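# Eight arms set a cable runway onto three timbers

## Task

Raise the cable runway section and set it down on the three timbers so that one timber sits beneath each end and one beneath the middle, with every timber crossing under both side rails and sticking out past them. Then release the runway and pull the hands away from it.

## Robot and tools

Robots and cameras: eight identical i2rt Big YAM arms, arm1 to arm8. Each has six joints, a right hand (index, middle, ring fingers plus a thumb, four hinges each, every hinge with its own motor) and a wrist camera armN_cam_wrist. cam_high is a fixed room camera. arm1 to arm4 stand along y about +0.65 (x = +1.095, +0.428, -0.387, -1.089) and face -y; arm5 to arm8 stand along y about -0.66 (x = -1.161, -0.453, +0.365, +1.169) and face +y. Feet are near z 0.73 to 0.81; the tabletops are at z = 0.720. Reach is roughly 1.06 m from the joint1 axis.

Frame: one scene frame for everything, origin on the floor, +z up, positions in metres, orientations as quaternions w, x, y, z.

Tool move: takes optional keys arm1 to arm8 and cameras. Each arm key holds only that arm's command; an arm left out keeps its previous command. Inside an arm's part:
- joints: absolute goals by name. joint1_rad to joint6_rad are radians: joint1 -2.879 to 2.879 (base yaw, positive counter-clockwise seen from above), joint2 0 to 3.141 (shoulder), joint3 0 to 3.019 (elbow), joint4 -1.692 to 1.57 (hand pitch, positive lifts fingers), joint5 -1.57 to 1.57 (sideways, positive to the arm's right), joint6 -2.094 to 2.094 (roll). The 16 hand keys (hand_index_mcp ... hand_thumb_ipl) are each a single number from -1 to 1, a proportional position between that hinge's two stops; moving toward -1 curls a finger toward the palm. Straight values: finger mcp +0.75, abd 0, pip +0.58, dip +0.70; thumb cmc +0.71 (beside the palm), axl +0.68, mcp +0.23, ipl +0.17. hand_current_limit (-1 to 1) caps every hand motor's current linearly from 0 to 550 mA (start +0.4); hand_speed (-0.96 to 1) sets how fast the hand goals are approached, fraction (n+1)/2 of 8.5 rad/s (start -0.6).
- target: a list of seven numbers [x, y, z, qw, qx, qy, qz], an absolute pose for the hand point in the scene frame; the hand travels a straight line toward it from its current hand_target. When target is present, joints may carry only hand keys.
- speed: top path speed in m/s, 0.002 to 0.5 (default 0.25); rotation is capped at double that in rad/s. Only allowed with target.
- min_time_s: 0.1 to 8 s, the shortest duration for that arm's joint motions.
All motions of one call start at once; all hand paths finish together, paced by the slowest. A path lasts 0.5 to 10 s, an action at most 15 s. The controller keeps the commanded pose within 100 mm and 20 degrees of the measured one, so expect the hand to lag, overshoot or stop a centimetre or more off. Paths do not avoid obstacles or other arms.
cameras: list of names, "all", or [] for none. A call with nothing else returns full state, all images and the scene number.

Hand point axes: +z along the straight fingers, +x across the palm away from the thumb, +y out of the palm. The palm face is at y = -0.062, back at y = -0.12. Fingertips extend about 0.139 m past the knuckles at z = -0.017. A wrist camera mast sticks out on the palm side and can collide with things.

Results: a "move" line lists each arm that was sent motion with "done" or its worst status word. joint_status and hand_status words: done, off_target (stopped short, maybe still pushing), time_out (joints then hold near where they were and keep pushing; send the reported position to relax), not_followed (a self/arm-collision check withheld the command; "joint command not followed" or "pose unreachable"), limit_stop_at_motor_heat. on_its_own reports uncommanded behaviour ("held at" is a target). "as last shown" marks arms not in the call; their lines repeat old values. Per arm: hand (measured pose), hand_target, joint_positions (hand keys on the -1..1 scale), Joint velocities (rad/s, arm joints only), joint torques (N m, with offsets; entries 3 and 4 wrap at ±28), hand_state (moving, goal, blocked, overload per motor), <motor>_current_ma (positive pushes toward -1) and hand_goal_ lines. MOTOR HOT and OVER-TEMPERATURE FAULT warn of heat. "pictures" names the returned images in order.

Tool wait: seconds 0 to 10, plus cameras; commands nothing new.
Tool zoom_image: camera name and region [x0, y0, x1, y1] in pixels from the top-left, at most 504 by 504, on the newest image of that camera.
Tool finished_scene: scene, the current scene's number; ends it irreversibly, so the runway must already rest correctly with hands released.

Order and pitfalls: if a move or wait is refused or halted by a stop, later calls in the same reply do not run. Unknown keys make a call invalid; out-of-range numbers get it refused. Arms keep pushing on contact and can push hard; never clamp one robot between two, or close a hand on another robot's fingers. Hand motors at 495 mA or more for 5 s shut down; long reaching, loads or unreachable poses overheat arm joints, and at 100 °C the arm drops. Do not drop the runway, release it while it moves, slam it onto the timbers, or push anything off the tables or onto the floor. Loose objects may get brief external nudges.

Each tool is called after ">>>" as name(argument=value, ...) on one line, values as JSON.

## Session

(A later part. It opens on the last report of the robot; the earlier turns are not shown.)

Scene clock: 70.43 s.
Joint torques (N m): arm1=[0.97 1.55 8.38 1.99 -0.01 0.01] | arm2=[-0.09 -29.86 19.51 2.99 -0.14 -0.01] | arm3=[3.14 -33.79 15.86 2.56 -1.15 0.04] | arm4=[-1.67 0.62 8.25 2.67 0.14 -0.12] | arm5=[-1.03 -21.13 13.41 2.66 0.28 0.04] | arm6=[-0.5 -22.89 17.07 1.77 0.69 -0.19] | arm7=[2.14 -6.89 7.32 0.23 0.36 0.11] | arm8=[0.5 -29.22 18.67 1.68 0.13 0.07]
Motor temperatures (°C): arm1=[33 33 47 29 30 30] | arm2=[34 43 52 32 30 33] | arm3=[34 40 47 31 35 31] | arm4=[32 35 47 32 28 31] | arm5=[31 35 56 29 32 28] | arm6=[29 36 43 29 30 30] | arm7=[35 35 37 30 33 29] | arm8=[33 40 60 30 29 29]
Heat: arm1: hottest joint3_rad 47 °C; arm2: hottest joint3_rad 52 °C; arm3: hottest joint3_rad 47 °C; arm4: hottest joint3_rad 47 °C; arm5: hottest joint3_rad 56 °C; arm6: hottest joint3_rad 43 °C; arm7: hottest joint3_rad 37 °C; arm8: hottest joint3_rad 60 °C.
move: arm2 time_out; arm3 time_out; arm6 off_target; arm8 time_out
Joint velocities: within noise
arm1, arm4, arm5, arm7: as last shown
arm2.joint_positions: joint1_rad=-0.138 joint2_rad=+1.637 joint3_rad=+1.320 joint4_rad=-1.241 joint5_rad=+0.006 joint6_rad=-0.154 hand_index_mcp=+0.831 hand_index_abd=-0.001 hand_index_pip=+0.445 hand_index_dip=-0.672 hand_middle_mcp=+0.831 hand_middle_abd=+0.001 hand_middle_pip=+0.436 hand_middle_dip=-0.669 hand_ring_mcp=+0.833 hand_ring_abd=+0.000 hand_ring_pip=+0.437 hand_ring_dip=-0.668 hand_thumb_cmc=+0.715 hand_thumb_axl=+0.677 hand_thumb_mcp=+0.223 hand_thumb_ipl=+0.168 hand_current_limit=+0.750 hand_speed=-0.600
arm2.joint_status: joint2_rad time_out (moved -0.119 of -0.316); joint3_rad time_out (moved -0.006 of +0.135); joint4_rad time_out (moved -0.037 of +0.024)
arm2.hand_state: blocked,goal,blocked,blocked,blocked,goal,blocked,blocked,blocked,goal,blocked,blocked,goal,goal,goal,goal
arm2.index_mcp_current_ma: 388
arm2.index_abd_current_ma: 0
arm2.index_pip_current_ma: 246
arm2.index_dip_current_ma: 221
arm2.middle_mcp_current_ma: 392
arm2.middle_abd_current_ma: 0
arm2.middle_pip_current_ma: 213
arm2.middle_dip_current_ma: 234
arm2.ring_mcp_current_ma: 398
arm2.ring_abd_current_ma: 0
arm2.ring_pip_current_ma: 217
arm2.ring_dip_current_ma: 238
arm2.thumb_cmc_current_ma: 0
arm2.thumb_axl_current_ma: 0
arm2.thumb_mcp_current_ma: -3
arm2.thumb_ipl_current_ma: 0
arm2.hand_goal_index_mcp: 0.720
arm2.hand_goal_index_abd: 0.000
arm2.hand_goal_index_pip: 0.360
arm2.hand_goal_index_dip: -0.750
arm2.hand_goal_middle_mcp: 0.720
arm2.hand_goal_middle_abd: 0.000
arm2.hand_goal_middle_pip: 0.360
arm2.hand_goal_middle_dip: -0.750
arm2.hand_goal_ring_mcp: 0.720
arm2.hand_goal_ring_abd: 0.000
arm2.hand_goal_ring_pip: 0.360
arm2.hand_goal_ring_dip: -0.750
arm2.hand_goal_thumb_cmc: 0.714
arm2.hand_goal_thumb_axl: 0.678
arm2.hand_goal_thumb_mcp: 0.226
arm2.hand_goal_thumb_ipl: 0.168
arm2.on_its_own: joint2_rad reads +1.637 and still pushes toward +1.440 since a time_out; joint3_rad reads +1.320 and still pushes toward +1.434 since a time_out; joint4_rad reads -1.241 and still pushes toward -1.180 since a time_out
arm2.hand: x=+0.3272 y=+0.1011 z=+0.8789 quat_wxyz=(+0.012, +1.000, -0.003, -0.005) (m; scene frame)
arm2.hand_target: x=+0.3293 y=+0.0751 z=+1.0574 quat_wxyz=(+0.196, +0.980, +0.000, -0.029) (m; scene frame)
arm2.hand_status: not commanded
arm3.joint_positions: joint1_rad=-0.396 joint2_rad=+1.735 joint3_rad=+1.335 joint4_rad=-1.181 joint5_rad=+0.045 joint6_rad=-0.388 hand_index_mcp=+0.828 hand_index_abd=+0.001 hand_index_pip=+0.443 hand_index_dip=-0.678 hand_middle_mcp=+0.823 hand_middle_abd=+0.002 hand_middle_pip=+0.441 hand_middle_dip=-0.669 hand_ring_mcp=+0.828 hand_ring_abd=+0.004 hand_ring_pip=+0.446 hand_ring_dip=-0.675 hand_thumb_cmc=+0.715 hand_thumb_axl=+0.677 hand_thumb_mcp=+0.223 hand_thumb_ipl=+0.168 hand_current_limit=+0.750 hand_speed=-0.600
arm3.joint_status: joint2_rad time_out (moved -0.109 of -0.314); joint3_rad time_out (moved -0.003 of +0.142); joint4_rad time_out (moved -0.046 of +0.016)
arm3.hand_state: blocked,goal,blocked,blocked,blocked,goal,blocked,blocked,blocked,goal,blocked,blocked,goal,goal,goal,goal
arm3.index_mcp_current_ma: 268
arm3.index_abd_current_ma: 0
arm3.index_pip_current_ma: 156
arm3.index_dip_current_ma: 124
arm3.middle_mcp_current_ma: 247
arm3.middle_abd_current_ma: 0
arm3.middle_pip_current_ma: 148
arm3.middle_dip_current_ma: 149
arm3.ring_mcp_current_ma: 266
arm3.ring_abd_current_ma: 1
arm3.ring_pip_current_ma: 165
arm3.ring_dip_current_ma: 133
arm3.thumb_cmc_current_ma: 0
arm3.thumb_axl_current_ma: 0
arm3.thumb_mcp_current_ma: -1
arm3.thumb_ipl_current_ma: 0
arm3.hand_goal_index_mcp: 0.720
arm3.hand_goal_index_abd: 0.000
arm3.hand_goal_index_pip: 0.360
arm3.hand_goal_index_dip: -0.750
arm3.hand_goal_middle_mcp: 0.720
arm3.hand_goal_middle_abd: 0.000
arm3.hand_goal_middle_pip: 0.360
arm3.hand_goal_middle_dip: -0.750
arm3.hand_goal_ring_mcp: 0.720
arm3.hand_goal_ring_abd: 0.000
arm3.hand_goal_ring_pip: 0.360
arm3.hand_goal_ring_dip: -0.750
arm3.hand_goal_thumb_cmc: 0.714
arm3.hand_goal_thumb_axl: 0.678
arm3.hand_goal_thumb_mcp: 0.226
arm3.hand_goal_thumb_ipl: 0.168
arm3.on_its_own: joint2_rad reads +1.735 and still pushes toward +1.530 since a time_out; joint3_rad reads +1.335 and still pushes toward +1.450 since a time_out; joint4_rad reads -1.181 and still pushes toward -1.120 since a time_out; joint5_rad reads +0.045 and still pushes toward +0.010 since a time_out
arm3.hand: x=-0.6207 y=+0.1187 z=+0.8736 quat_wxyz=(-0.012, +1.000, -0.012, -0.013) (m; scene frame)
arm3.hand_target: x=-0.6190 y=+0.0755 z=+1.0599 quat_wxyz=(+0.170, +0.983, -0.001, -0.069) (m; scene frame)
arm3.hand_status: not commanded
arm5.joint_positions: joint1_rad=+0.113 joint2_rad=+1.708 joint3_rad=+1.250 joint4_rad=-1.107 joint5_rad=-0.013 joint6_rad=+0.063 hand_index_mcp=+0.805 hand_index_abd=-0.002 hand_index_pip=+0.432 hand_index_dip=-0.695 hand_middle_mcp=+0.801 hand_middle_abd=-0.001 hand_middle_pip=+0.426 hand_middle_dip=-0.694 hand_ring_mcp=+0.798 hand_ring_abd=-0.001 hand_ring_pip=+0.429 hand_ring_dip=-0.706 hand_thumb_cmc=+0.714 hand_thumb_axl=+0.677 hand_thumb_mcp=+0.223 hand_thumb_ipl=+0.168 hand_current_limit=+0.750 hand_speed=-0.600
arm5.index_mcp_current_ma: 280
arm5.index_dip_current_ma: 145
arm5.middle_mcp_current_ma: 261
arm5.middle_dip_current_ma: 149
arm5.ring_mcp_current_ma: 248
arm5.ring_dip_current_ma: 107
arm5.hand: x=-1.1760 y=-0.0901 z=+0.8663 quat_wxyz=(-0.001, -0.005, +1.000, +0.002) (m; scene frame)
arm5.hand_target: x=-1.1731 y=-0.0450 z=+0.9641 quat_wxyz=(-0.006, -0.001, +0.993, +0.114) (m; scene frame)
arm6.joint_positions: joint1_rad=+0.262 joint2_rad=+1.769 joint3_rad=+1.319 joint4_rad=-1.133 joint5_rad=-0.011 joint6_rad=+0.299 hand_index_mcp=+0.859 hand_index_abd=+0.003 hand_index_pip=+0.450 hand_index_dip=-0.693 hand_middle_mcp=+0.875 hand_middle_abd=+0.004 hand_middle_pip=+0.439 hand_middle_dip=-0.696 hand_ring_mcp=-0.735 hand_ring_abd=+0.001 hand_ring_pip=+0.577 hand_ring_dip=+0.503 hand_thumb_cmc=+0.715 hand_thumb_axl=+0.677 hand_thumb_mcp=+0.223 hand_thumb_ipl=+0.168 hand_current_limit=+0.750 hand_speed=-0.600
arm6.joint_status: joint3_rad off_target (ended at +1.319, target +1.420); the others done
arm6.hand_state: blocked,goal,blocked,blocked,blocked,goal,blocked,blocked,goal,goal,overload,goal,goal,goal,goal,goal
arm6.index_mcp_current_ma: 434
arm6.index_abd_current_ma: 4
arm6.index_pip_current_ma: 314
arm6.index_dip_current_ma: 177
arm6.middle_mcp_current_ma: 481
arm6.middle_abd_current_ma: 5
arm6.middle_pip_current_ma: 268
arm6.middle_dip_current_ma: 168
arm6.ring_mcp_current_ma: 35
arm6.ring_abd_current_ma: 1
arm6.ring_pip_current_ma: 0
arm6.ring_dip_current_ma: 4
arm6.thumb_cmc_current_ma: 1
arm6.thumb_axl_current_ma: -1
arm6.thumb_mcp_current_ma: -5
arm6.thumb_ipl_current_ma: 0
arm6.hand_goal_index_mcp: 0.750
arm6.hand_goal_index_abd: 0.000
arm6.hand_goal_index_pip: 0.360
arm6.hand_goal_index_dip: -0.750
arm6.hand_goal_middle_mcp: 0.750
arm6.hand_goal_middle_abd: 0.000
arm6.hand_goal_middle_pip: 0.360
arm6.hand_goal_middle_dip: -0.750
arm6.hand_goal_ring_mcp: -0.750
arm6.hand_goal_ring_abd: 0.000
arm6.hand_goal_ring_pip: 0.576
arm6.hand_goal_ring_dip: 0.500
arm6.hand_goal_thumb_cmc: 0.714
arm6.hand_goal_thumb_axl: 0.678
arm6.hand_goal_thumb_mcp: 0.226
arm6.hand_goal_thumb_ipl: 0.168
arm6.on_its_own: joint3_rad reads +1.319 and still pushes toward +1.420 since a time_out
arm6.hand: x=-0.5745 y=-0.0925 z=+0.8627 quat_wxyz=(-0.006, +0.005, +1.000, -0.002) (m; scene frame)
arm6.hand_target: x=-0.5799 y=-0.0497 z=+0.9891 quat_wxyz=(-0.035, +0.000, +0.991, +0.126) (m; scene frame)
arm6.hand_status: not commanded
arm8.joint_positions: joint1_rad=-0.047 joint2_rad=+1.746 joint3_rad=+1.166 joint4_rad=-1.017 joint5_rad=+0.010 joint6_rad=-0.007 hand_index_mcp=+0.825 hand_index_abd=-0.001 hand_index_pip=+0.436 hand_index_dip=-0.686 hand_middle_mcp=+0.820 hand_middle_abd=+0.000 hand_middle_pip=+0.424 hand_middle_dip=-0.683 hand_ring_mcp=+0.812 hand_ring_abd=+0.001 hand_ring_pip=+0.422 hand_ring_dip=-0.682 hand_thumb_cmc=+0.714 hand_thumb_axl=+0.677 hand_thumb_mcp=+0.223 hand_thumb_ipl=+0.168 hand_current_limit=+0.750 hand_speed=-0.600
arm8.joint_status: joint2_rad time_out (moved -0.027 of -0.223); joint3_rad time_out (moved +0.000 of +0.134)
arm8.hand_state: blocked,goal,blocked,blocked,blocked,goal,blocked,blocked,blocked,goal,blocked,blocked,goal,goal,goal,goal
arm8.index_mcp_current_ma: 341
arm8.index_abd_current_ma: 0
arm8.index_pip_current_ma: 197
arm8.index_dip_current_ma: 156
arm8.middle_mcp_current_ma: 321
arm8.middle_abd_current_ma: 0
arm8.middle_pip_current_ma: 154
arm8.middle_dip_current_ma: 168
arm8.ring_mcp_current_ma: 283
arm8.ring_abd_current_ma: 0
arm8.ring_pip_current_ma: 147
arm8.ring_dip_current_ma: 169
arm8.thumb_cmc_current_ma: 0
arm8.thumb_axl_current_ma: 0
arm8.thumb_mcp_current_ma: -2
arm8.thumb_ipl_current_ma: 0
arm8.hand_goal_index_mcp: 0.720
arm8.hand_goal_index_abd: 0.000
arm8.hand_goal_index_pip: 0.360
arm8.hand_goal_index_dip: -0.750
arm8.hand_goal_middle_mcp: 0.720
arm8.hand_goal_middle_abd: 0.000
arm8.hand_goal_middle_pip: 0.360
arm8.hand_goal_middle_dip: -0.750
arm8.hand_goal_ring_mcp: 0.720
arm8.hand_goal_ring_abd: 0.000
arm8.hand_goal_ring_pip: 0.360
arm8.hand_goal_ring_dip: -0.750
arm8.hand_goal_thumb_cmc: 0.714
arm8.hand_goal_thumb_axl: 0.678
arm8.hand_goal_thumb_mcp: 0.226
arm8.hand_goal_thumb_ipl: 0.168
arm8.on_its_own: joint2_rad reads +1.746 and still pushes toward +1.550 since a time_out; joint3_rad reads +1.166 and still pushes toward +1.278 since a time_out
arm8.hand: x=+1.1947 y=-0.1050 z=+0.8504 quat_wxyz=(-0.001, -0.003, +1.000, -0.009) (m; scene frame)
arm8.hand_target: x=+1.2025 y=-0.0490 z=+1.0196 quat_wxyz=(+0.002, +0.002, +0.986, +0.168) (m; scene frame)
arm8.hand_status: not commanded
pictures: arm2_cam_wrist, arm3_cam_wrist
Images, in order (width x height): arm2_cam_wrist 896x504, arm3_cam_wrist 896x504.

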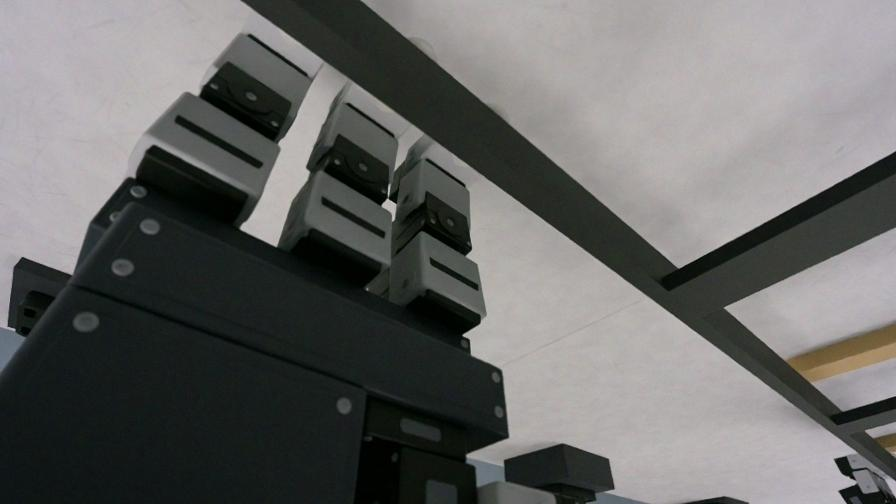

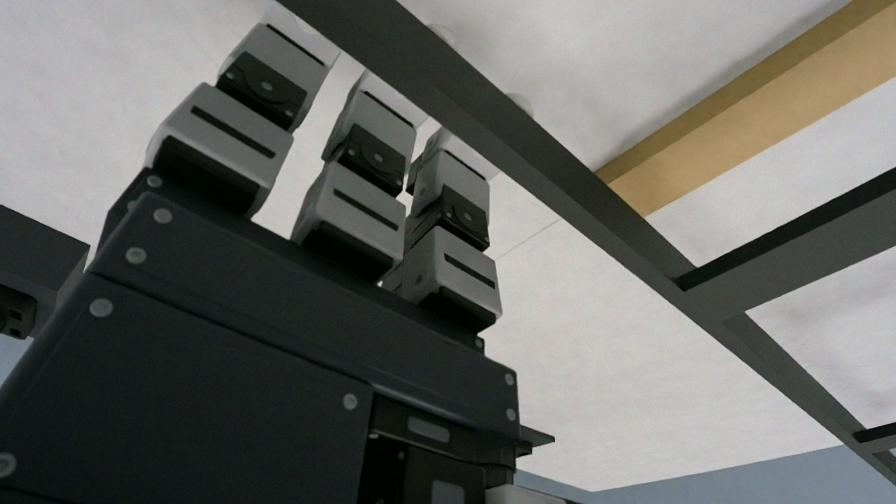

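>>> move(arm2={"joints":{"hand_index_dip":-0.9,"hand_middle_dip":-0.9,"hand_ring_dip":-0.9}}, arm3={"joints":{"hand_index_dip":-0.9,"hand_middle_dip":-0.9,"hand_ring_dip":-0.9}}, arm5={"joints":{"hand_index_dip":-0.9,"hand_middle_dip":-0.9,"hand_ring_dip":-0.9}}, arm6={"joints":{"hand_index_dip":-0.9,"hand_middle_dip":-0.9}}, arm8={"joints":{"hand_index_dip":-0.9,"hand_middle_dip":-0.9,"hand_ring_dip":-0.9}}, cameras=["arm2_cam_wrist","arm3_cam_wrist","arm5_cam_wrist","arm6_cam_wrist","arm8_cam_wrist","cam_high"])

Scene clock: 73.27 s.
Joint torques (N m): arm1=[1.32 1.9 8.53 2.03 0.01 0.04] | arm2=[0.67 -29.45 19.54 2.93 -0.14 -0.01] | arm3=[3.19 -33.61 15.91 2.4 -1.04 0.02] | arm4=[-1.61 0.56 8.25 2.69 0.15 -0.12] | arm5=[-0.97 -20.89 13.53 2.48 0.26 0.02] | arm6=[-0.26 -22.3 17.11 1.81 0.68 -0.17] | arm7=[2.26 -6.95 7.34 0.23 0.36 0.11] | arm8=[-0.32 -27.81 18.67 1.88 0.23 0.12]
Motor temperatures (°C): arm1=[33 33 47 29 30 30] | arm2=[34 43 53 32 30 33] | arm3=[34 40 48 31 35 31] | arm4=[32 35 47 32 28 31] | arm5=[31 35 57 29 32 28] | arm6=[29 36 43 29 30 30] | arm7=[35 35 37 30 33 29] | arm8=[33 40 61 30 29 29]
Heat: arm1: hottest joint3_rad 47 °C; arm2: hottest joint3_rad 53 °C; arm3: hottest joint3_rad 48 °C; arm4: hottest joint3_rad 47 °C; arm5: hottest joint3_rad 57 °C; arm6: hottest joint3_rad 43 °C; arm7: hottest joint3_rad 37 °C; arm8: hottest joint3_rad 61 °C.
move: arm2 off_target; arm3 off_target; arm5 off_target; arm6 off_target; arm8 off_target
Joint velocities: within noise
arm1, arm4: as last shown
arm2.joint_positions: joint1_rad=-0.138 joint2_rad=+1.633 joint3_rad=+1.320 joint4_rad=-1.239 joint5_rad=+0.006 joint6_rad=-0.154 hand_index_mcp=+0.831 hand_index_abd=-0.001 hand_index_pip=+0.445 hand_index_dip=-0.774 hand_middle_mcp=+0.831 hand_middle_abd=+0.001 hand_middle_pip=+0.436 hand_middle_dip=-0.775 hand_ring_mcp=+0.833 hand_ring_abd=+0.000 hand_ring_pip=+0.437 hand_ring_dip=-0.779 hand_thumb_cmc=+0.715 hand_thumb_axl=+0.677 hand_thumb_mcp=+0.223 hand_thumb_ipl=+0.168 hand_current_limit=+0.750 hand_speed=-0.600
arm2.joint_status: hand_index_dip off_target (ended at -0.774, target -0.900); hand_middle_dip off_target (ended at -0.775, target -0.900); hand_ring_dip off_target (ended at -0.779, target -0.900)
arm2.hand_state: blocked,goal,blocked,blocked,blocked,goal,blocked,blocked,blocked,goal,blocked,blocked,goal,goal,goal,goal
arm2.index_mcp_current_ma: 388
arm2.index_abd_current_ma: 0
arm2.index_pip_current_ma: 246
arm2.index_dip_current_ma: 430
arm2.middle_mcp_current_ma: 392
arm2.middle_abd_current_ma: 0
arm2.middle_pip_current_ma: 213
arm2.middle_dip_current_ma: 428
arm2.ring_mcp_current_ma: 398
arm2.ring_abd_current_ma: 0
arm2.ring_pip_current_ma: 217
arm2.ring_dip_current_ma: 409
arm2.thumb_cmc_current_ma: 0
arm2.thumb_axl_current_ma: 0
arm2.thumb_mcp_current_ma: -3
arm2.thumb_ipl_current_ma: 0
arm2.hand_goal_index_mcp: 0.720
arm2.hand_goal_index_abd: 0.000
arm2.hand_goal_index_pip: 0.360
arm2.hand_goal_index_dip: -0.900
arm2.hand_goal_middle_mcp: 0.720
arm2.hand_goal_middle_abd: 0.000
arm2.hand_goal_middle_pip: 0.360
arm2.hand_goal_middle_dip: -0.900
arm2.hand_goal_ring_mcp: 0.720
arm2.hand_goal_ring_abd: 0.000
arm2.hand_goal_ring_pip: 0.360
arm2.hand_goal_ring_dip: -0.900
arm2.hand_goal_thumb_cmc: 0.714
arm2.hand_goal_thumb_axl: 0.678
arm2.hand_goal_thumb_mcp: 0.226
arm2.hand_goal_thumb_ipl: 0.168
arm2.on_its_own: joint2_rad reads +1.633 and still pushes toward +1.440 since a time_out; joint3_rad reads +1.320 and still pushes toward +1.434 since a time_out; joint4_rad reads -1.239 and still pushes toward -1.180 since a time_out
arm2.hand: x=+0.3272 y=+0.1006 z=+0.8811 quat_wxyz=(+0.015, +1.000, -0.003, -0.005) (m; scene frame)
arm2.hand_target: x=+0.3293 y=+0.0751 z=+1.0575 quat_wxyz=(+0.196, +0.980, +0.000, -0.029) (m; scene frame)
arm2.hand_status: not commanded
arm3.joint_positions: joint1_rad=-0.396 joint2_rad=+1.731 joint3_rad=+1.335 joint4_rad=-1.177 joint5_rad=+0.041 joint6_rad=-0.388 hand_index_mcp=+0.827 hand_index_abd=+0.001 hand_index_pip=+0.443 hand_index_dip=-0.781 hand_middle_mcp=+0.823 hand_middle_abd=+0.002 hand_middle_pip=+0.441 hand_middle_dip=-0.773 hand_ring_mcp=+0.828 hand_ring_abd=+0.004 hand_ring_pip=+0.446 hand_ring_dip=-0.785 hand_thumb_cmc=+0.715 hand_thumb_axl=+0.677 hand_thumb_mcp=+0.223 hand_thumb_ipl=+0.168 hand_current_limit=+0.750 hand_speed=-0.600
arm3.joint_status: hand_index_dip off_target (ended at -0.781, target -0.900); hand_middle_dip off_target (ended at -0.773, target -0.900); hand_ring_dip off_target (ended at -0.785, target -0.900)
arm3.hand_state: blocked,goal,blocked,blocked,blocked,goal,blocked,blocked,blocked,goal,blocked,blocked,goal,goal,goal,goal
arm3.index_mcp_current_ma: 262
arm3.index_abd_current_ma: 0
arm3.index_pip_current_ma: 156
arm3.index_dip_current_ma: 289
arm3.middle_mcp_current_ma: 247
arm3.middle_abd_current_ma: 0
arm3.middle_pip_current_ma: 148
arm3.middle_dip_current_ma: 320
arm3.ring_mcp_current_ma: 266
arm3.ring_abd_current_ma: 1
arm3.ring_pip_current_ma: 165
arm3.ring_dip_current_ma: 270
arm3.thumb_cmc_current_ma: 0
arm3.thumb_axl_current_ma: 0
arm3.thumb_mcp_current_ma: -1
arm3.thumb_ipl_current_ma: 0
arm3.hand_goal_index_mcp: 0.720
arm3.hand_goal_index_abd: 0.000
arm3.hand_goal_index_pip: 0.360
arm3.hand_goal_index_dip: -0.900
arm3.hand_goal_middle_mcp: 0.720
arm3.hand_goal_middle_abd: 0.000
arm3.hand_goal_middle_pip: 0.360
arm3.hand_goal_middle_dip: -0.900
arm3.hand_goal_ring_mcp: 0.720
arm3.hand_goal_ring_abd: 0.000
arm3.hand_goal_ring_pip: 0.360
arm3.hand_goal_ring_dip: -0.900
arm3.hand_goal_thumb_cmc: 0.714
arm3.hand_goal_thumb_axl: 0.678
arm3.hand_goal_thumb_mcp: 0.226
arm3.hand_goal_thumb_ipl: 0.168
arm3.on_its_own: joint2_rad reads +1.731 and still pushes toward +1.530 since a time_out; joint3_rad reads +1.335 and still pushes toward +1.450 since a time_out; joint4_rad reads -1.177 and still pushes toward -1.120 since a time_out; joint5_rad reads +0.041 and still pushes toward +0.010 since a time_out
arm3.hand: x=-0.6207 y=+0.1173 z=+0.8759 quat_wxyz=(-0.008, +1.000, -0.012, -0.013) (m; scene frame)
arm3.hand_target: x=-0.6190 y=+0.0755 z=+1.0599 quat_wxyz=(+0.170, +0.983, -0.001, -0.069) (m; scene frame)
arm3.hand_status: not commanded
arm5.joint_positions: joint1_rad=+0.113 joint2_rad=+1.703 joint3_rad=+1.250 joint4_rad=-1.102 joint5_rad=-0.012 joint6_rad=+0.063 hand_index_mcp=+0.789 hand_index_abd=-0.002 hand_index_pip=+0.426 hand_index_dip=-0.846 hand_middle_mcp=+0.783 hand_middle_abd=-0.001 hand_middle_pip=+0.421 hand_middle_dip=-0.846 hand_ring_mcp=+0.779 hand_ring_abd=-0.001 hand_ring_pip=+0.425 hand_ring_dip=-0.857 hand_thumb_cmc=+0.714 hand_thumb_axl=+0.677 hand_thumb_mcp=+0.223 hand_thumb_ipl=+0.168 hand_current_limit=+0.750 hand_speed=-0.600
arm5.joint_status: hand_index_dip off_target (ended at -0.846, target -0.900); hand_middle_dip off_target (ended at -0.846, target -0.900); hand_ring_dip off_target (ended at -0.857, target -0.900)
arm5.hand_state: blocked,goal,blocked,blocked,blocked,goal,blocked,blocked,blocked,goal,blocked,blocked,goal,goal,goal,goal
arm5.index_mcp_current_ma: 212
arm5.index_abd_current_ma: -2
arm5.index_pip_current_ma: 183
arm5.index_dip_current_ma: 141
arm5.middle_mcp_current_ma: 187
arm5.middle_abd_current_ma: -1
arm5.middle_pip_current_ma: 165
arm5.middle_dip_current_ma: 141
arm5.ring_mcp_current_ma: 170
arm5.ring_abd_current_ma: 0
arm5.ring_pip_current_ma: 178
arm5.ring_dip_current_ma: 102
arm5.thumb_cmc_current_ma: 0
arm5.thumb_axl_current_ma: 0
arm5.thumb_mcp_current_ma: -3
arm5.thumb_ipl_current_ma: 0
arm5.hand_goal_index_mcp: 0.720
arm5.hand_goal_index_abd: 0.000
arm5.hand_goal_index_pip: 0.360
arm5.hand_goal_index_dip: -0.900
arm5.hand_goal_middle_mcp: 0.720
arm5.hand_goal_middle_abd: 0.000
arm5.hand_goal_middle_pip: 0.360
arm5.hand_goal_middle_dip: -0.900
arm5.hand_goal_ring_mcp: 0.720
arm5.hand_goal_ring_abd: 0.000
arm5.hand_goal_ring_pip: 0.360
arm5.hand_goal_ring_dip: -0.900
arm5.hand_goal_thumb_cmc: 0.714
arm5.hand_goal_thumb_axl: 0.678
arm5.hand_goal_thumb_mcp: 0.226
arm5.hand_goal_thumb_ipl: 0.168
arm5.hand: x=-1.1757 y=-0.0888 z=+0.8694 quat_wxyz=(-0.001, -0.004, +1.000, +0.006) (m; scene frame)
arm5.hand_target: x=-1.1729 y=-0.0450 z=+0.9641 quat_wxyz=(-0.006, -0.001, +0.993, +0.114) (m; scene frame)
arm5.hand_status: not commanded
arm6.joint_positions: joint1_rad=+0.261 joint2_rad=+1.760 joint3_rad=+1.319 joint4_rad=-1.133 joint5_rad=-0.011 joint6_rad=+0.297 hand_index_mcp=+0.848 hand_index_abd=+0.003 hand_index_pip=+0.450 hand_index_dip=-0.817 hand_middle_mcp=+0.864 hand_middle_abd=+0.004 hand_middle_pip=+0.439 hand_middle_dip=-0.813 hand_ring_mcp=-0.746 hand_ring_abd=+0.001 hand_ring_pip=+0.578 hand_ring_dip=+0.503 hand_thumb_cmc=+0.715 hand_thumb_axl=+0.677 hand_thumb_mcp=+0.223 hand_thumb_ipl=+0.168 hand_current_limit=+0.750 hand_speed=-0.600
arm6.joint_status: hand_index_dip off_target (ended at -0.817, target -0.900); hand_middle_dip off_target (ended at -0.813, target -0.900)
arm6.hand_state: blocked,goal,blocked,blocked,blocked,goal,blocked,blocked,goal,goal,overload,goal,goal,goal,goal,goal
arm6.index_mcp_current_ma: 382
arm6.index_abd_current_ma: 4
arm6.index_pip_current_ma: 314
arm6.index_dip_current_ma: 289
arm6.middle_mcp_current_ma: 462
arm6.middle_abd_current_ma: 5
arm6.middle_pip_current_ma: 268
arm6.middle_dip_current_ma: 304
arm6.ring_mcp_current_ma: 7
arm6.ring_abd_current_ma: 1
arm6.ring_pip_current_ma: 0
arm6.ring_dip_current_ma: 4
arm6.thumb_cmc_current_ma: 1
arm6.thumb_axl_current_ma: -1
arm6.thumb_mcp_current_ma: -5
arm6.thumb_ipl_current_ma: 0
arm6.hand_goal_index_mcp: 0.750
arm6.hand_goal_index_abd: 0.000
arm6.hand_goal_index_pip: 0.360
arm6.hand_goal_index_dip: -0.900
arm6.hand_goal_middle_mcp: 0.750
arm6.hand_goal_middle_abd: 0.000
arm6.hand_goal_middle_pip: 0.360
arm6.hand_goal_middle_dip: -0.900
arm6.hand_goal_ring_mcp: -0.750
arm6.hand_goal_ring_abd: 0.000
arm6.hand_goal_ring_pip: 0.576
arm6.hand_goal_ring_dip: 0.500
arm6.hand_goal_thumb_cmc: 0.714
arm6.hand_goal_thumb_axl: 0.678
arm6.hand_goal_thumb_mcp: 0.226
arm6.hand_goal_thumb_ipl: 0.168
arm6.on_its_own: joint3_rad reads +1.319 and still pushes toward +1.420 since a time_out
arm6.hand: x=-0.5741 y=-0.0919 z=+0.8676 quat_wxyz=(-0.007, +0.004, +1.000, +0.002) (m; scene frame)
arm6.hand_target: x=-0.5798 y=-0.0496 z=+0.9890 quat_wxyz=(-0.035, +0.001, +0.991, +0.126) (m; scene frame)
arm6.hand_status: not commanded
arm7.joint_positions: joint1_rad=+1.745 joint2_rad=+1.191 joint3_rad=+1.203 joint4_rad=-1.490 joint5_rad=-0.001 joint6_rad=+1.742 hand_index_mcp=-0.688 hand_index_abd=+0.001 hand_index_pip=-0.298 hand_index_dip=+0.003 hand_middle_mcp=-0.687 hand_middle_abd=+0.001 hand_middle_pip=-0.298 hand_middle_dip=+0.003 hand_ring_mcp=-0.690 hand_ring_abd=+0.001 hand_ring_pip=-0.298 hand_ring_dip=+0.002 hand_thumb_cmc=+0.703 hand_thumb_axl=+0.677 hand_thumb_mcp=-0.599 hand_thumb_ipl=+0.168 hand_current_limit=+0.750 hand_speed=-0.600
arm7.joint_status: not commanded
arm7.hand_state: goal,goal,goal,goal,goal,goal,goal,goal,goal,goal,goal,goal,goal,goal,goal,goal
arm7.index_mcp_current_ma: 35
arm7.index_abd_current_ma: 1
arm7.index_pip_current_ma: 5
arm7.index_dip_current_ma: 6
arm7.middle_mcp_current_ma: 38
arm7.middle_abd_current_ma: 1
arm7.middle_pip_current_ma: 4
arm7.middle_dip_current_ma: 5
arm7.ring_mcp_current_ma: 29
arm7.ring_abd_current_ma: 1
arm7.ring_pip_current_ma: 4
arm7.ring_dip_current_ma: 5
arm7.thumb_cmc_current_ma: 6
arm7.thumb_axl_current_ma: -1
arm7.thumb_mcp_current_ma: 2
arm7.thumb_ipl_current_ma: -1
arm7.hand_goal_index_mcp: -0.700
arm7.hand_goal_index_abd: 0.000
arm7.hand_goal_index_pip: -0.300
arm7.hand_goal_index_dip: 0.000
arm7.hand_goal_middle_mcp: -0.700
arm7.hand_goal_middle_abd: 0.000
arm7.hand_goal_middle_pip: -0.300
arm7.hand_goal_middle_dip: 0.000
arm7.hand_goal_ring_mcp: -0.700
arm7.hand_goal_ring_abd: 0.000
arm7.hand_goal_ring_pip: -0.300
arm7.hand_goal_ring_dip: 0.000
arm7.hand_goal_thumb_cmc: 0.700
arm7.hand_goal_thumb_axl: 0.678
arm7.hand_goal_thumb_mcp: -0.600
arm7.hand_goal_thumb_ipl: 0.168
arm7.hand: x=+0.0445 y=-0.6109 z=+1.0601 quat_wxyz=(-0.046, +0.016, +0.999, -0.009) (m; scene frame)
arm7.hand_target: x=+0.0469 y=-0.6122 z=+1.0567 quat_wxyz=(-0.035, +0.017, +0.999, -0.007) (m; scene frame)
arm7.hand_status: not commanded
arm8.joint_positions: joint1_rad=-0.047 joint2_rad=+1.735 joint3_rad=+1.166 joint4_rad=-1.017 joint5_rad=+0.011 joint6_rad=-0.007 hand_index_mcp=+0.823 hand_index_abd=-0.001 hand_index_pip=+0.436 hand_index_dip=-0.790 hand_middle_mcp=+0.820 hand_middle_abd=+0.000 hand_middle_pip=+0.424 hand_middle_dip=-0.788 hand_ring_mcp=+0.812 hand_ring_abd=+0.001 hand_ring_pip=+0.423 hand_ring_dip=-0.790 hand_thumb_cmc=+0.714 hand_thumb_axl=+0.677 hand_thumb_mcp=+0.223 hand_thumb_ipl=+0.168 hand_current_limit=+0.750 hand_speed=-0.600
arm8.joint_status: hand_index_dip off_target (ended at -0.790, target -0.900); hand_middle_dip off_target (ended at -0.788, target -0.900); hand_ring_dip off_target (ended at -0.790, target -0.900)
arm8.hand_state: blocked,goal,blocked,blocked,blocked,goal,blocked,blocked,blocked,goal,blocked,blocked,goal,goal,goal,goal
arm8.index_mcp_current_ma: 334
arm8.index_abd_current_ma: 0
arm8.index_pip_current_ma: 197
arm8.index_dip_current_ma: 339
arm8.middle_mcp_current_ma: 321
arm8.middle_abd_current_ma: 0
arm8.middle_pip_current_ma: 154
arm8.middle_dip_current_ma: 347
arm8.ring_mcp_current_ma: 283
arm8.ring_abd_current_ma: 0
arm8.ring_pip_current_ma: 150
arm8.ring_dip_current_ma: 337
arm8.thumb_cmc_current_ma: 0
arm8.thumb_axl_current_ma: 0
arm8.thumb_mcp_current_ma: -2
arm8.thumb_ipl_current_ma: 0
arm8.hand_goal_index_mcp: 0.720
arm8.hand_goal_index_abd: 0.000
arm8.hand_goal_index_pip: 0.360
arm8.hand_goal_index_dip: -0.900
arm8.hand_goal_middle_mcp: 0.720
arm8.hand_goal_middle_abd: 0.000
arm8.hand_goal_middle_pip: 0.360
arm8.hand_goal_middle_dip: -0.900
arm8.hand_goal_ring_mcp: 0.720
arm8.hand_goal_ring_abd: 0.000
arm8.hand_goal_ring_pip: 0.360
arm8.hand_goal_ring_dip: -0.900
arm8.hand_goal_thumb_cmc: 0.714
arm8.hand_goal_thumb_axl: 0.678
arm8.hand_goal_thumb_mcp: 0.226
arm8.hand_goal_thumb_ipl: 0.168
arm8.on_its_own: joint2_rad reads +1.735 and still pushes toward +1.550 since a time_out; joint3_rad reads +1.166 and still pushes toward +1.278 since a time_out
arm8.hand: x=+1.1949 y=-0.1040 z=+0.8563 quat_wxyz=(-0.001, -0.003, +1.000, -0.004) (m; scene frame)
arm8.hand_target: x=+1.2025 y=-0.0489 z=+1.0195 quat_wxyz=(+0.002, +0.002, +0.986, +0.168) (m; scene frame)
arm8.hand_status: not commanded
pictures: arm2_cam_wrist, arm3_cam_wrist, arm5_cam_wrist, arm6_cam_wrist, arm8_cam_wrist, cam_high
Images, in order (width x height): arm2_cam_wrist 896x504, arm3_cam_wrist 896x504, arm5_cam_wrist 896x504, arm6_cam_wrist 896x504, arm8_cam_wrist 896x504, cam_high 896x504.

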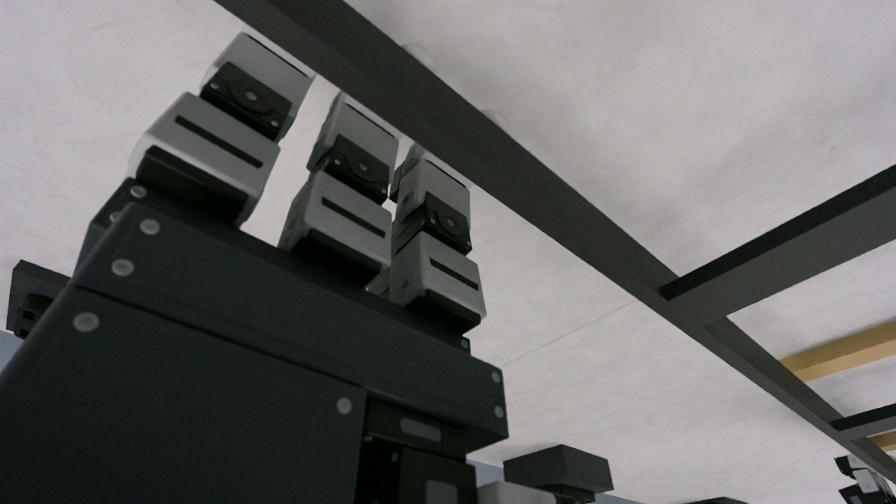

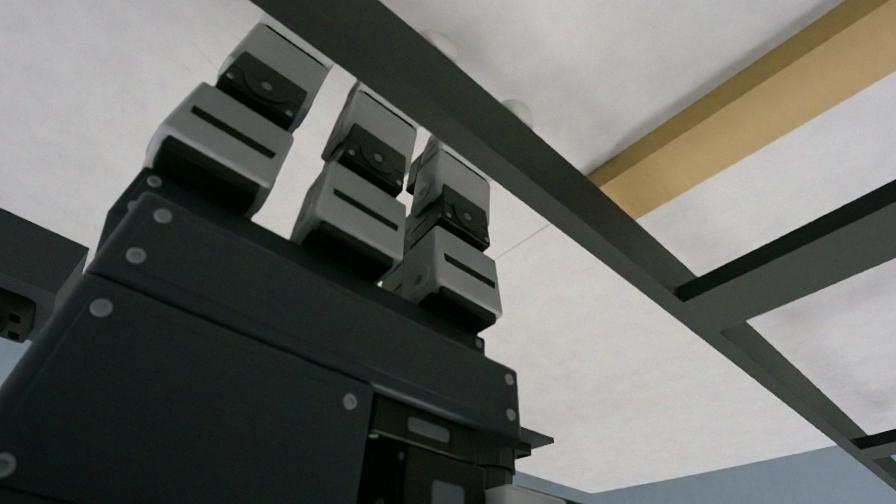

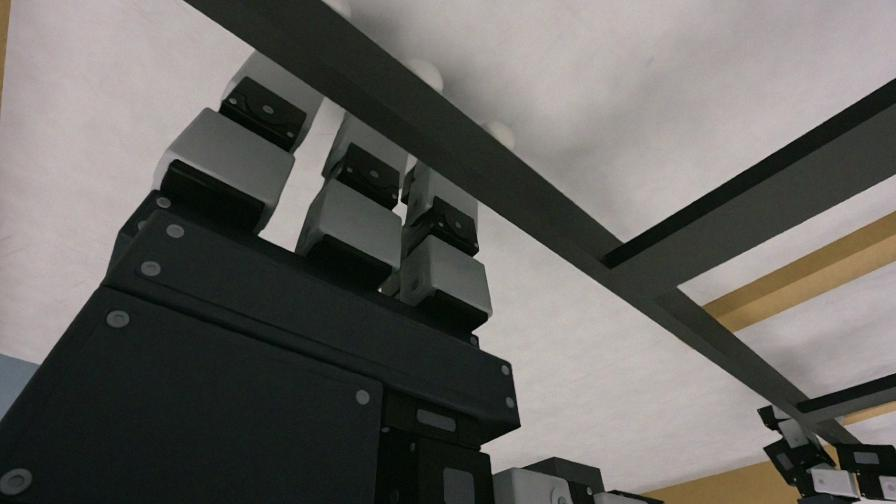

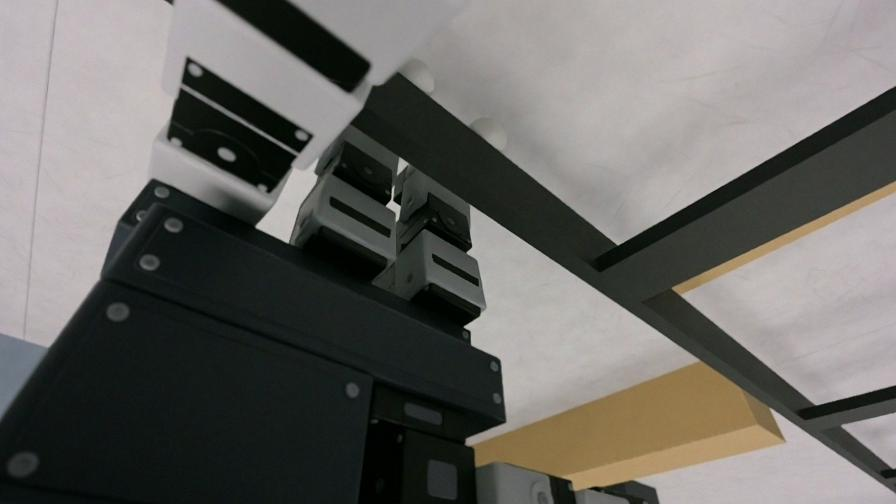

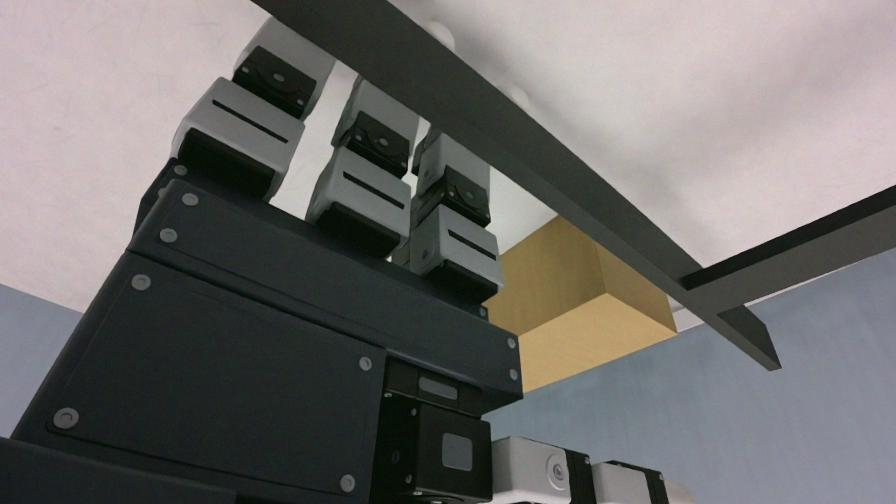

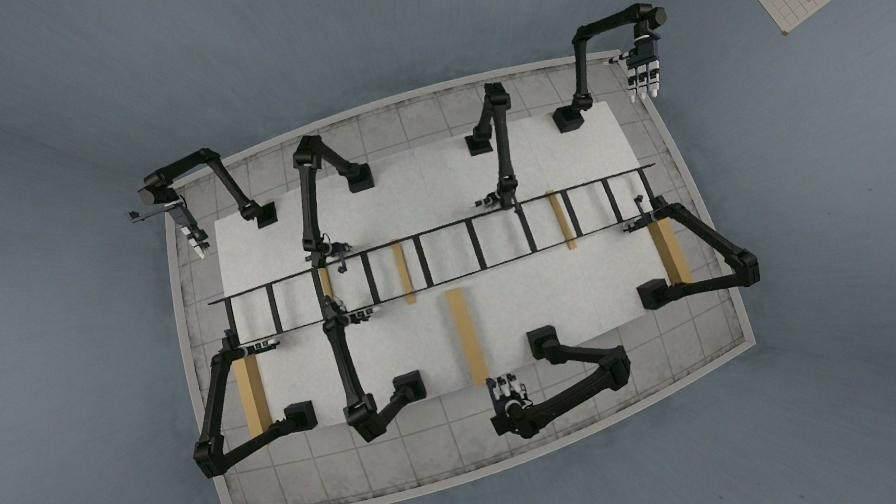

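>>> move(arm2={"joints":{"joint2_rad":1.42,"joint3_rad":1.52,"joint4_rad":-1.20},"min_time_s":1.5}, arm3={"joints":{"joint2_rad":1.51,"joint3_rad":1.54,"joint4_rad":-1.14},"min_time_s":1.5}, arm8={"joints":{"joint2_rad":1.50,"joint3_rad":1.37,"joint4_rad":-1.0},"min_time_s":1.5}, arm6={"joints":{"joint2_rad":1.62,"joint3_rad":1.46,"joint4_rad":-1.10},"min_time_s":1.5}, arm5={"joints":{"joint2_rad":1.60,"joint3_rad":1.38,"joint4_rad":-1.08},"min_time_s":1.5}, cameras=["arm2_cam_wrist","arm8_cam_wrist"])

Scene clock: 78.13 s.
Joint torques (N m): arm1=[0.73 1.49 8.39 2.03 0.02 0.01] | arm2=[0.73 -29.33 19.49 2.35 -0.13 -0.01] | arm3=[3.37 -34.2 15.94 1.78 -1.04 0.02] | arm4=[-1.67 0.62 8.25 2.67 0.14 -0.12] | arm5=[-0.73 -21.01 15.21 1.84 0.2 0.03] | arm6=[-0.21 -22.01 18.33 1.92 0.68 -0.16] | arm7=[1.9 -6.89 7.32 0.28 0.36 0.11] | arm8=[-0.67 -27.28 19.15 1.4 0.14 0.06]
Motor temperatures (°C): arm1=[33 33 47 29 30 30] | arm2=[34 44 57 32 29 33] | arm3=[34 40 53 31 35 31] | arm4=[32 35 47 32 28 31] | arm5=[31 35 60 29 32 28] | arm6=[29 37 44 29 30 30] | arm7=[35 35 37 30 33 29] | arm8=[33 41 67 30 29 29]
Heat: arm1: hottest joint3_rad 47 °C; arm2: hottest joint3_rad 57 °C; arm3: hottest joint3_rad 53 °C; arm4: hottest joint3_rad 47 °C; arm5: hottest joint3_rad 60 °C; arm6: hottest joint3_rad 44 °C; arm7: hottest joint3_rad 37 °C; arm8: hottest joint3_rad 67 °C.
move: arm2 time_out; arm3 time_out; arm5 time_out; arm6 time_out; arm8 time_out
Joint velocities: within noise
arm1, arm4, arm7: as last shown
arm2.joint_positions: joint1_rad=-0.138 joint2_rad=+1.614 joint3_rad=+1.320 joint4_rad=-1.244 joint5_rad=+0.005 joint6_rad=-0.154 hand_index_mcp=+0.831 hand_index_abd=-0.001 hand_index_pip=+0.445 hand_index_dip=-0.780 hand_middle_mcp=+0.831 hand_middle_abd=+0.001 hand_middle_pip=+0.436 hand_middle_dip=-0.786 hand_ring_mcp=+0.833 hand_ring_abd=+0.000 hand_ring_pip=+0.437 hand_ring_dip=-0.795 hand_thumb_cmc=+0.715 hand_thumb_axl=+0.677 hand_thumb_mcp=+0.223 hand_thumb_ipl=+0.168 hand_current_limit=+0.750 hand_speed=-0.600
arm2.joint_status: joint2_rad time_out (moved -0.020 of -0.213); joint3_rad time_out (moved +0.000 of +0.200); the others done
arm2.hand_state: blocked,goal,blocked,blocked,blocked,goal,blocked,blocked,blocked,goal,blocked,blocked,goal,goal,goal,goal
arm2.index_mcp_current_ma: 388
arm2.index_abd_current_ma: 0
arm2.index_pip_current_ma: 246
arm2.index_dip_current_ma: 403
arm2.middle_mcp_current_ma: 392
arm2.middle_abd_current_ma: 0
arm2.middle_pip_current_ma: 213
arm2.middle_dip_current_ma: 377
arm2.ring_mcp_current_ma: 398
arm2.ring_abd_current_ma: 0
arm2.ring_pip_current_ma: 217
arm2.ring_dip_current_ma: 333
arm2.thumb_cmc_current_ma: 0
arm2.thumb_axl_current_ma: 0
arm2.thumb_mcp_current_ma: -3
arm2.thumb_ipl_current_ma: 0
arm2.hand_goal_index_mcp: 0.720
arm2.hand_goal_index_abd: 0.000
arm2.hand_goal_index_pip: 0.360
arm2.hand_goal_index_dip: -0.900
arm2.hand_goal_middle_mcp: 0.720
arm2.hand_goal_middle_abd: 0.000
arm2.hand_goal_middle_pip: 0.360
arm2.hand_goal_middle_dip: -0.900
arm2.hand_goal_ring_mcp: 0.720
arm2.hand_goal_ring_abd: 0.000
arm2.hand_goal_ring_pip: 0.360
arm2.hand_goal_ring_dip: -0.900
arm2.hand_goal_thumb_cmc: 0.714
arm2.hand_goal_thumb_axl: 0.678
arm2.hand_goal_thumb_mcp: 0.226
arm2.hand_goal_thumb_ipl: 0.168
arm2.on_its_own: joint2_rad reads +1.614 and still pushes toward +1.420 since a time_out; joint3_rad reads +1.320 and still pushes toward +1.432 since a time_out
arm2.hand: x=+0.3275 y=+0.1021 z=+0.8915 quat_wxyz=(+0.023, +1.000, -0.003, -0.006) (m; scene frame)
arm2.hand_target: x=+0.3305 y=+0.0832 z=+1.0637 quat_wxyz=(+0.195, +0.980, +0.000, -0.029) (m; scene frame)
arm2.hand_status: not commanded
arm3.joint_positions: joint1_rad=-0.396 joint2_rad=+1.721 joint3_rad=+1.335 joint4_rad=-1.182 joint5_rad=+0.041 joint6_rad=-0.388 hand_index_mcp=+0.827 hand_index_abd=+0.001 hand_index_pip=+0.443 hand_index_dip=-0.781 hand_middle_mcp=+0.823 hand_middle_abd=+0.002 hand_middle_pip=+0.441 hand_middle_dip=-0.776 hand_ring_mcp=+0.828 hand_ring_abd=+0.004 hand_ring_pip=+0.446 hand_ring_dip=-0.793 hand_thumb_cmc=+0.715 hand_thumb_axl=+0.677 hand_thumb_mcp=+0.223 hand_thumb_ipl=+0.168 hand_current_limit=+0.750 hand_speed=-0.600
arm3.joint_status: joint2_rad time_out (moved -0.010 of -0.221); joint3_rad time_out (moved +0.000 of +0.205); the others done
arm3.hand_state: blocked,goal,blocked,blocked,blocked,goal,blocked,blocked,blocked,goal,blocked,blocked,goal,goal,goal,goal
arm3.index_mcp_current_ma: 262
arm3.index_abd_current_ma: 0
arm3.index_pip_current_ma: 156
arm3.index_dip_current_ma: 289
arm3.middle_mcp_current_ma: 247
arm3.middle_abd_current_ma: 0
arm3.middle_pip_current_ma: 148
arm3.middle_dip_current_ma: 307
arm3.ring_mcp_current_ma: 266
arm3.ring_abd_current_ma: 1
arm3.ring_pip_current_ma: 165
arm3.ring_dip_current_ma: 240
arm3.thumb_cmc_current_ma: 0
arm3.thumb_axl_current_ma: 0
arm3.thumb_mcp_current_ma: -1
arm3.thumb_ipl_current_ma: 0
arm3.hand_goal_index_mcp: 0.720
arm3.hand_goal_index_abd: 0.000
arm3.hand_goal_index_pip: 0.360
arm3.hand_goal_index_dip: -0.900
arm3.hand_goal_middle_mcp: 0.720
arm3.hand_goal_middle_abd: 0.000
arm3.hand_goal_middle_pip: 0.360
arm3.hand_goal_middle_dip: -0.900
arm3.hand_goal_ring_mcp: 0.720
arm3.hand_goal_ring_abd: 0.000
arm3.hand_goal_ring_pip: 0.360
arm3.hand_goal_ring_dip: -0.900
arm3.hand_goal_thumb_cmc: 0.714
arm3.hand_goal_thumb_axl: 0.678
arm3.hand_goal_thumb_mcp: 0.226
arm3.hand_goal_thumb_ipl: 0.168
arm3.on_its_own: joint2_rad reads +1.721 and still pushes toward +1.510 since a time_out; joint3_rad reads +1.335 and still pushes toward +1.447 since a time_out (your +1.540 is given up); joint5_rad reads +0.041 and still pushes toward +0.010 since a time_out
arm3.hand: x=-0.6204 y=+0.1182 z=+0.8811 quat_wxyz=(-0.005, +1.000, -0.012, -0.014) (m; scene frame)
arm3.hand_target: x=-0.6162 y=+0.0826 z=+1.0672 quat_wxyz=(+0.169, +0.983, -0.001, -0.068) (m; scene frame)
arm3.hand_status: not commanded
arm5.joint_positions: joint1_rad=+0.113 joint2_rad=+1.690 joint3_rad=+1.250 joint4_rad=-1.105 joint5_rad=-0.010 joint6_rad=+0.063 hand_index_mcp=+0.789 hand_index_abd=-0.002 hand_index_pip=+0.423 hand_index_dip=-0.850 hand_middle_mcp=+0.783 hand_middle_abd=-0.001 hand_middle_pip=+0.421 hand_middle_dip=-0.848 hand_ring_mcp=+0.779 hand_ring_abd=-0.001 hand_ring_pip=+0.425 hand_ring_dip=-0.858 hand_thumb_cmc=+0.714 hand_thumb_axl=+0.677 hand_thumb_mcp=+0.223 hand_thumb_ipl=+0.168 hand_current_limit=+0.750 hand_speed=-0.600
arm5.joint_status: joint3_rad time_out (moved +0.000 of +0.130); the others done
arm5.hand_state: blocked,goal,blocked,blocked,blocked,goal,blocked,blocked,blocked,goal,blocked,blocked,goal,goal,goal,goal
arm5.index_mcp_current_ma: 209
arm5.index_abd_current_ma: -2
arm5.index_pip_current_ma: 171
arm5.index_dip_current_ma: 126
arm5.middle_mcp_current_ma: 187
arm5.middle_abd_current_ma: -1
arm5.middle_pip_current_ma: 163
arm5.middle_dip_current_ma: 133
arm5.ring_mcp_current_ma: 170
arm5.ring_abd_current_ma: 0
arm5.ring_pip_current_ma: 178
arm5.ring_dip_current_ma: 99
arm5.thumb_cmc_current_ma: 0
arm5.thumb_axl_current_ma: 0
arm5.thumb_mcp_current_ma: -3
arm5.thumb_ipl_current_ma: 0
arm5.hand_goal_index_mcp: 0.720
arm5.hand_goal_index_abd: 0.000
arm5.hand_goal_index_pip: 0.360
arm5.hand_goal_index_dip: -0.900
arm5.hand_goal_middle_mcp: 0.720
arm5.hand_goal_middle_abd: 0.000
arm5.hand_goal_middle_pip: 0.360
arm5.hand_goal_middle_dip: -0.900
arm5.hand_goal_ring_mcp: 0.720
arm5.hand_goal_ring_abd: 0.000
arm5.hand_goal_ring_pip: 0.360
arm5.hand_goal_ring_dip: -0.900
arm5.hand_goal_thumb_cmc: 0.714
arm5.hand_goal_thumb_axl: 0.678
arm5.hand_goal_thumb_mcp: 0.226
arm5.hand_goal_thumb_ipl: 0.168
arm5.on_its_own: joint3_rad reads +1.250 and still pushes toward +1.363 since a time_out
arm5.hand: x=-1.1756 y=-0.0887 z=+0.8768 quat_wxyz=(-0.001, -0.004, +1.000, +0.012) (m; scene frame)
arm5.hand_target: x=-1.1733 y=-0.0433 z=+0.9845 quat_wxyz=(-0.007, -0.001, +0.992, +0.125) (m; scene frame)
arm5.hand_status: not commanded
arm6.joint_positions: joint1_rad=+0.261 joint2_rad=+1.740 joint3_rad=+1.319 joint4_rad=-1.135 joint5_rad=-0.011 joint6_rad=+0.297 hand_index_mcp=+0.848 hand_index_abd=+0.003 hand_index_pip=+0.450 hand_index_dip=-0.833 hand_middle_mcp=+0.864 hand_middle_abd=+0.004 hand_middle_pip=+0.439 hand_middle_dip=-0.823 hand_ring_mcp=-0.746 hand_ring_abd=+0.001 hand_ring_pip=+0.578 hand_ring_dip=+0.503 hand_thumb_cmc=+0.715 hand_thumb_axl=+0.677 hand_thumb_mcp=+0.223 hand_thumb_ipl=+0.168 hand_current_limit=+0.750 hand_speed=-0.600
arm6.joint_status: joint3_rad time_out (moved +0.000 of +0.141); the others done
arm6.hand_state: blocked,goal,blocked,blocked,blocked,goal,blocked,blocked,goal,goal,overload,goal,goal,goal,goal,goal
arm6.index_mcp_current_ma: 382
arm6.index_abd_current_ma: 4
arm6.index_pip_current_ma: 314
arm6.index_dip_current_ma: 221
arm6.middle_mcp_current_ma: 463
arm6.middle_abd_current_ma: 5
arm6.middle_pip_current_ma: 268
arm6.middle_dip_current_ma: 260
arm6.ring_mcp_current_ma: 6
arm6.ring_abd_current_ma: 1
arm6.ring_pip_current_ma: 0
arm6.ring_dip_current_ma: 4
arm6.thumb_cmc_current_ma: 1
arm6.thumb_axl_current_ma: -1
arm6.thumb_mcp_current_ma: -5
arm6.thumb_ipl_current_ma: 0
arm6.hand_goal_index_mcp: 0.750
arm6.hand_goal_index_abd: 0.000
arm6.hand_goal_index_pip: 0.360
arm6.hand_goal_index_dip: -0.900
arm6.hand_goal_middle_mcp: 0.750
arm6.hand_goal_middle_abd: 0.000
arm6.hand_goal_middle_pip: 0.360
arm6.hand_goal_middle_dip: -0.900
arm6.hand_goal_ring_mcp: -0.750
arm6.hand_goal_ring_abd: 0.000
arm6.hand_goal_ring_pip: 0.576
arm6.hand_goal_ring_dip: 0.500
arm6.hand_goal_thumb_cmc: 0.714
arm6.hand_goal_thumb_axl: 0.678
arm6.hand_goal_thumb_mcp: 0.226
arm6.hand_goal_thumb_ipl: 0.168
arm6.on_its_own: joint3_rad reads +1.319 and still pushes toward +1.431 since a time_out
arm6.hand: x=-0.5742 y=-0.0915 z=+0.8785 quat_wxyz=(-0.009, +0.004, +1.000, +0.011) (m; scene frame)
arm6.hand_target: x=-0.5802 y=-0.0481 z=+1.0067 quat_wxyz=(-0.039, +0.001, +0.989, +0.141) (m; scene frame)
arm6.hand_status: not commanded
arm8.joint_positions: joint1_rad=-0.047 joint2_rad=+1.690 joint3_rad=+1.166 joint4_rad=-1.033 joint5_rad=+0.011 joint6_rad=-0.007 hand_index_mcp=+0.823 hand_index_abd=-0.001 hand_index_pip=+0.436 hand_index_dip=-0.797 hand_middle_mcp=+0.820 hand_middle_abd=+0.000 hand_middle_pip=+0.424 hand_middle_dip=-0.791 hand_ring_mcp=+0.812 hand_ring_abd=+0.001 hand_ring_pip=+0.423 hand_ring_dip=-0.790 hand_thumb_cmc=+0.714 hand_thumb_axl=+0.677 hand_thumb_mcp=+0.223 hand_thumb_ipl=+0.168 hand_current_limit=+0.750 hand_speed=-0.600
arm8.joint_status: joint2_rad time_out (moved -0.044 of -0.235); joint3_rad time_out (moved +0.000 of +0.204); the others done
arm8.hand_state: blocked,goal,blocked,blocked,blocked,goal,blocked,blocked,blocked,goal,blocked,blocked,goal,goal,goal,goal
arm8.index_mcp_current_ma: 334
arm8.index_abd_current_ma: 0
arm8.index_pip_current_ma: 197
arm8.index_dip_current_ma: 309
arm8.middle_mcp_current_ma: 321
arm8.middle_abd_current_ma: 0
arm8.middle_pip_current_ma: 154
arm8.middle_dip_current_ma: 334
arm8.ring_mcp_current_ma: 283
arm8.ring_abd_current_ma: 0
arm8.ring_pip_current_ma: 150
arm8.ring_dip_current_ma: 336
arm8.thumb_cmc_current_ma: 0
arm8.thumb_axl_current_ma: 0
arm8.thumb_mcp_current_ma: -2
arm8.thumb_ipl_current_ma: 0
arm8.hand_goal_index_mcp: 0.720
arm8.hand_goal_index_abd: 0.000
arm8.hand_goal_index_pip: 0.360
arm8.hand_goal_index_dip: -0.900
arm8.hand_goal_middle_mcp: 0.720
arm8.hand_goal_middle_abd: 0.000
arm8.hand_goal_middle_pip: 0.360
arm8.hand_goal_middle_dip: -0.900
arm8.hand_goal_ring_mcp: 0.720
arm8.hand_goal_ring_abd: 0.000
arm8.hand_goal_ring_pip: 0.360
arm8.hand_goal_ring_dip: -0.900
arm8.hand_goal_thumb_cmc: 0.714
arm8.hand_goal_thumb_axl: 0.678
arm8.hand_goal_thumb_mcp: 0.226
arm8.hand_goal_thumb_ipl: 0.168
arm8.on_its_own: joint2_rad reads +1.690 and still pushes toward +1.500 since a time_out; joint3_rad reads +1.166 and still pushes toward +1.278 since a time_out (your +1.370 is given up)
arm8.hand: x=+1.1952 y=-0.1045 z=+0.8787 quat_wxyz=(-0.001, -0.003, +1.000, +0.011) (m; scene frame)
arm8.hand_target: x=+1.2028 y=-0.0595 z=+1.0441 quat_wxyz=(+0.002, +0.002, +0.984, +0.178) (m; scene frame)
arm8.hand_status: not commanded
pictures: arm2_cam_wrist, arm8_cam_wrist
Images, in order (width x height): arm2_cam_wrist 896x504, arm8_cam_wrist 896x504.

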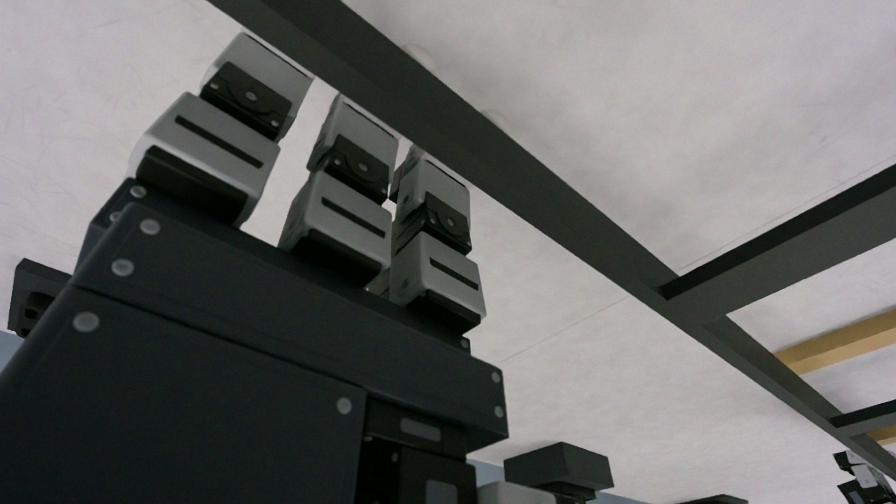

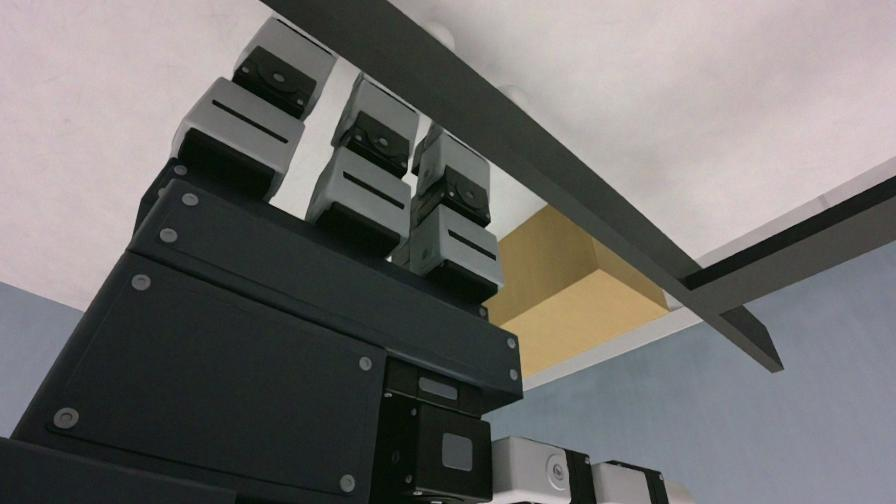

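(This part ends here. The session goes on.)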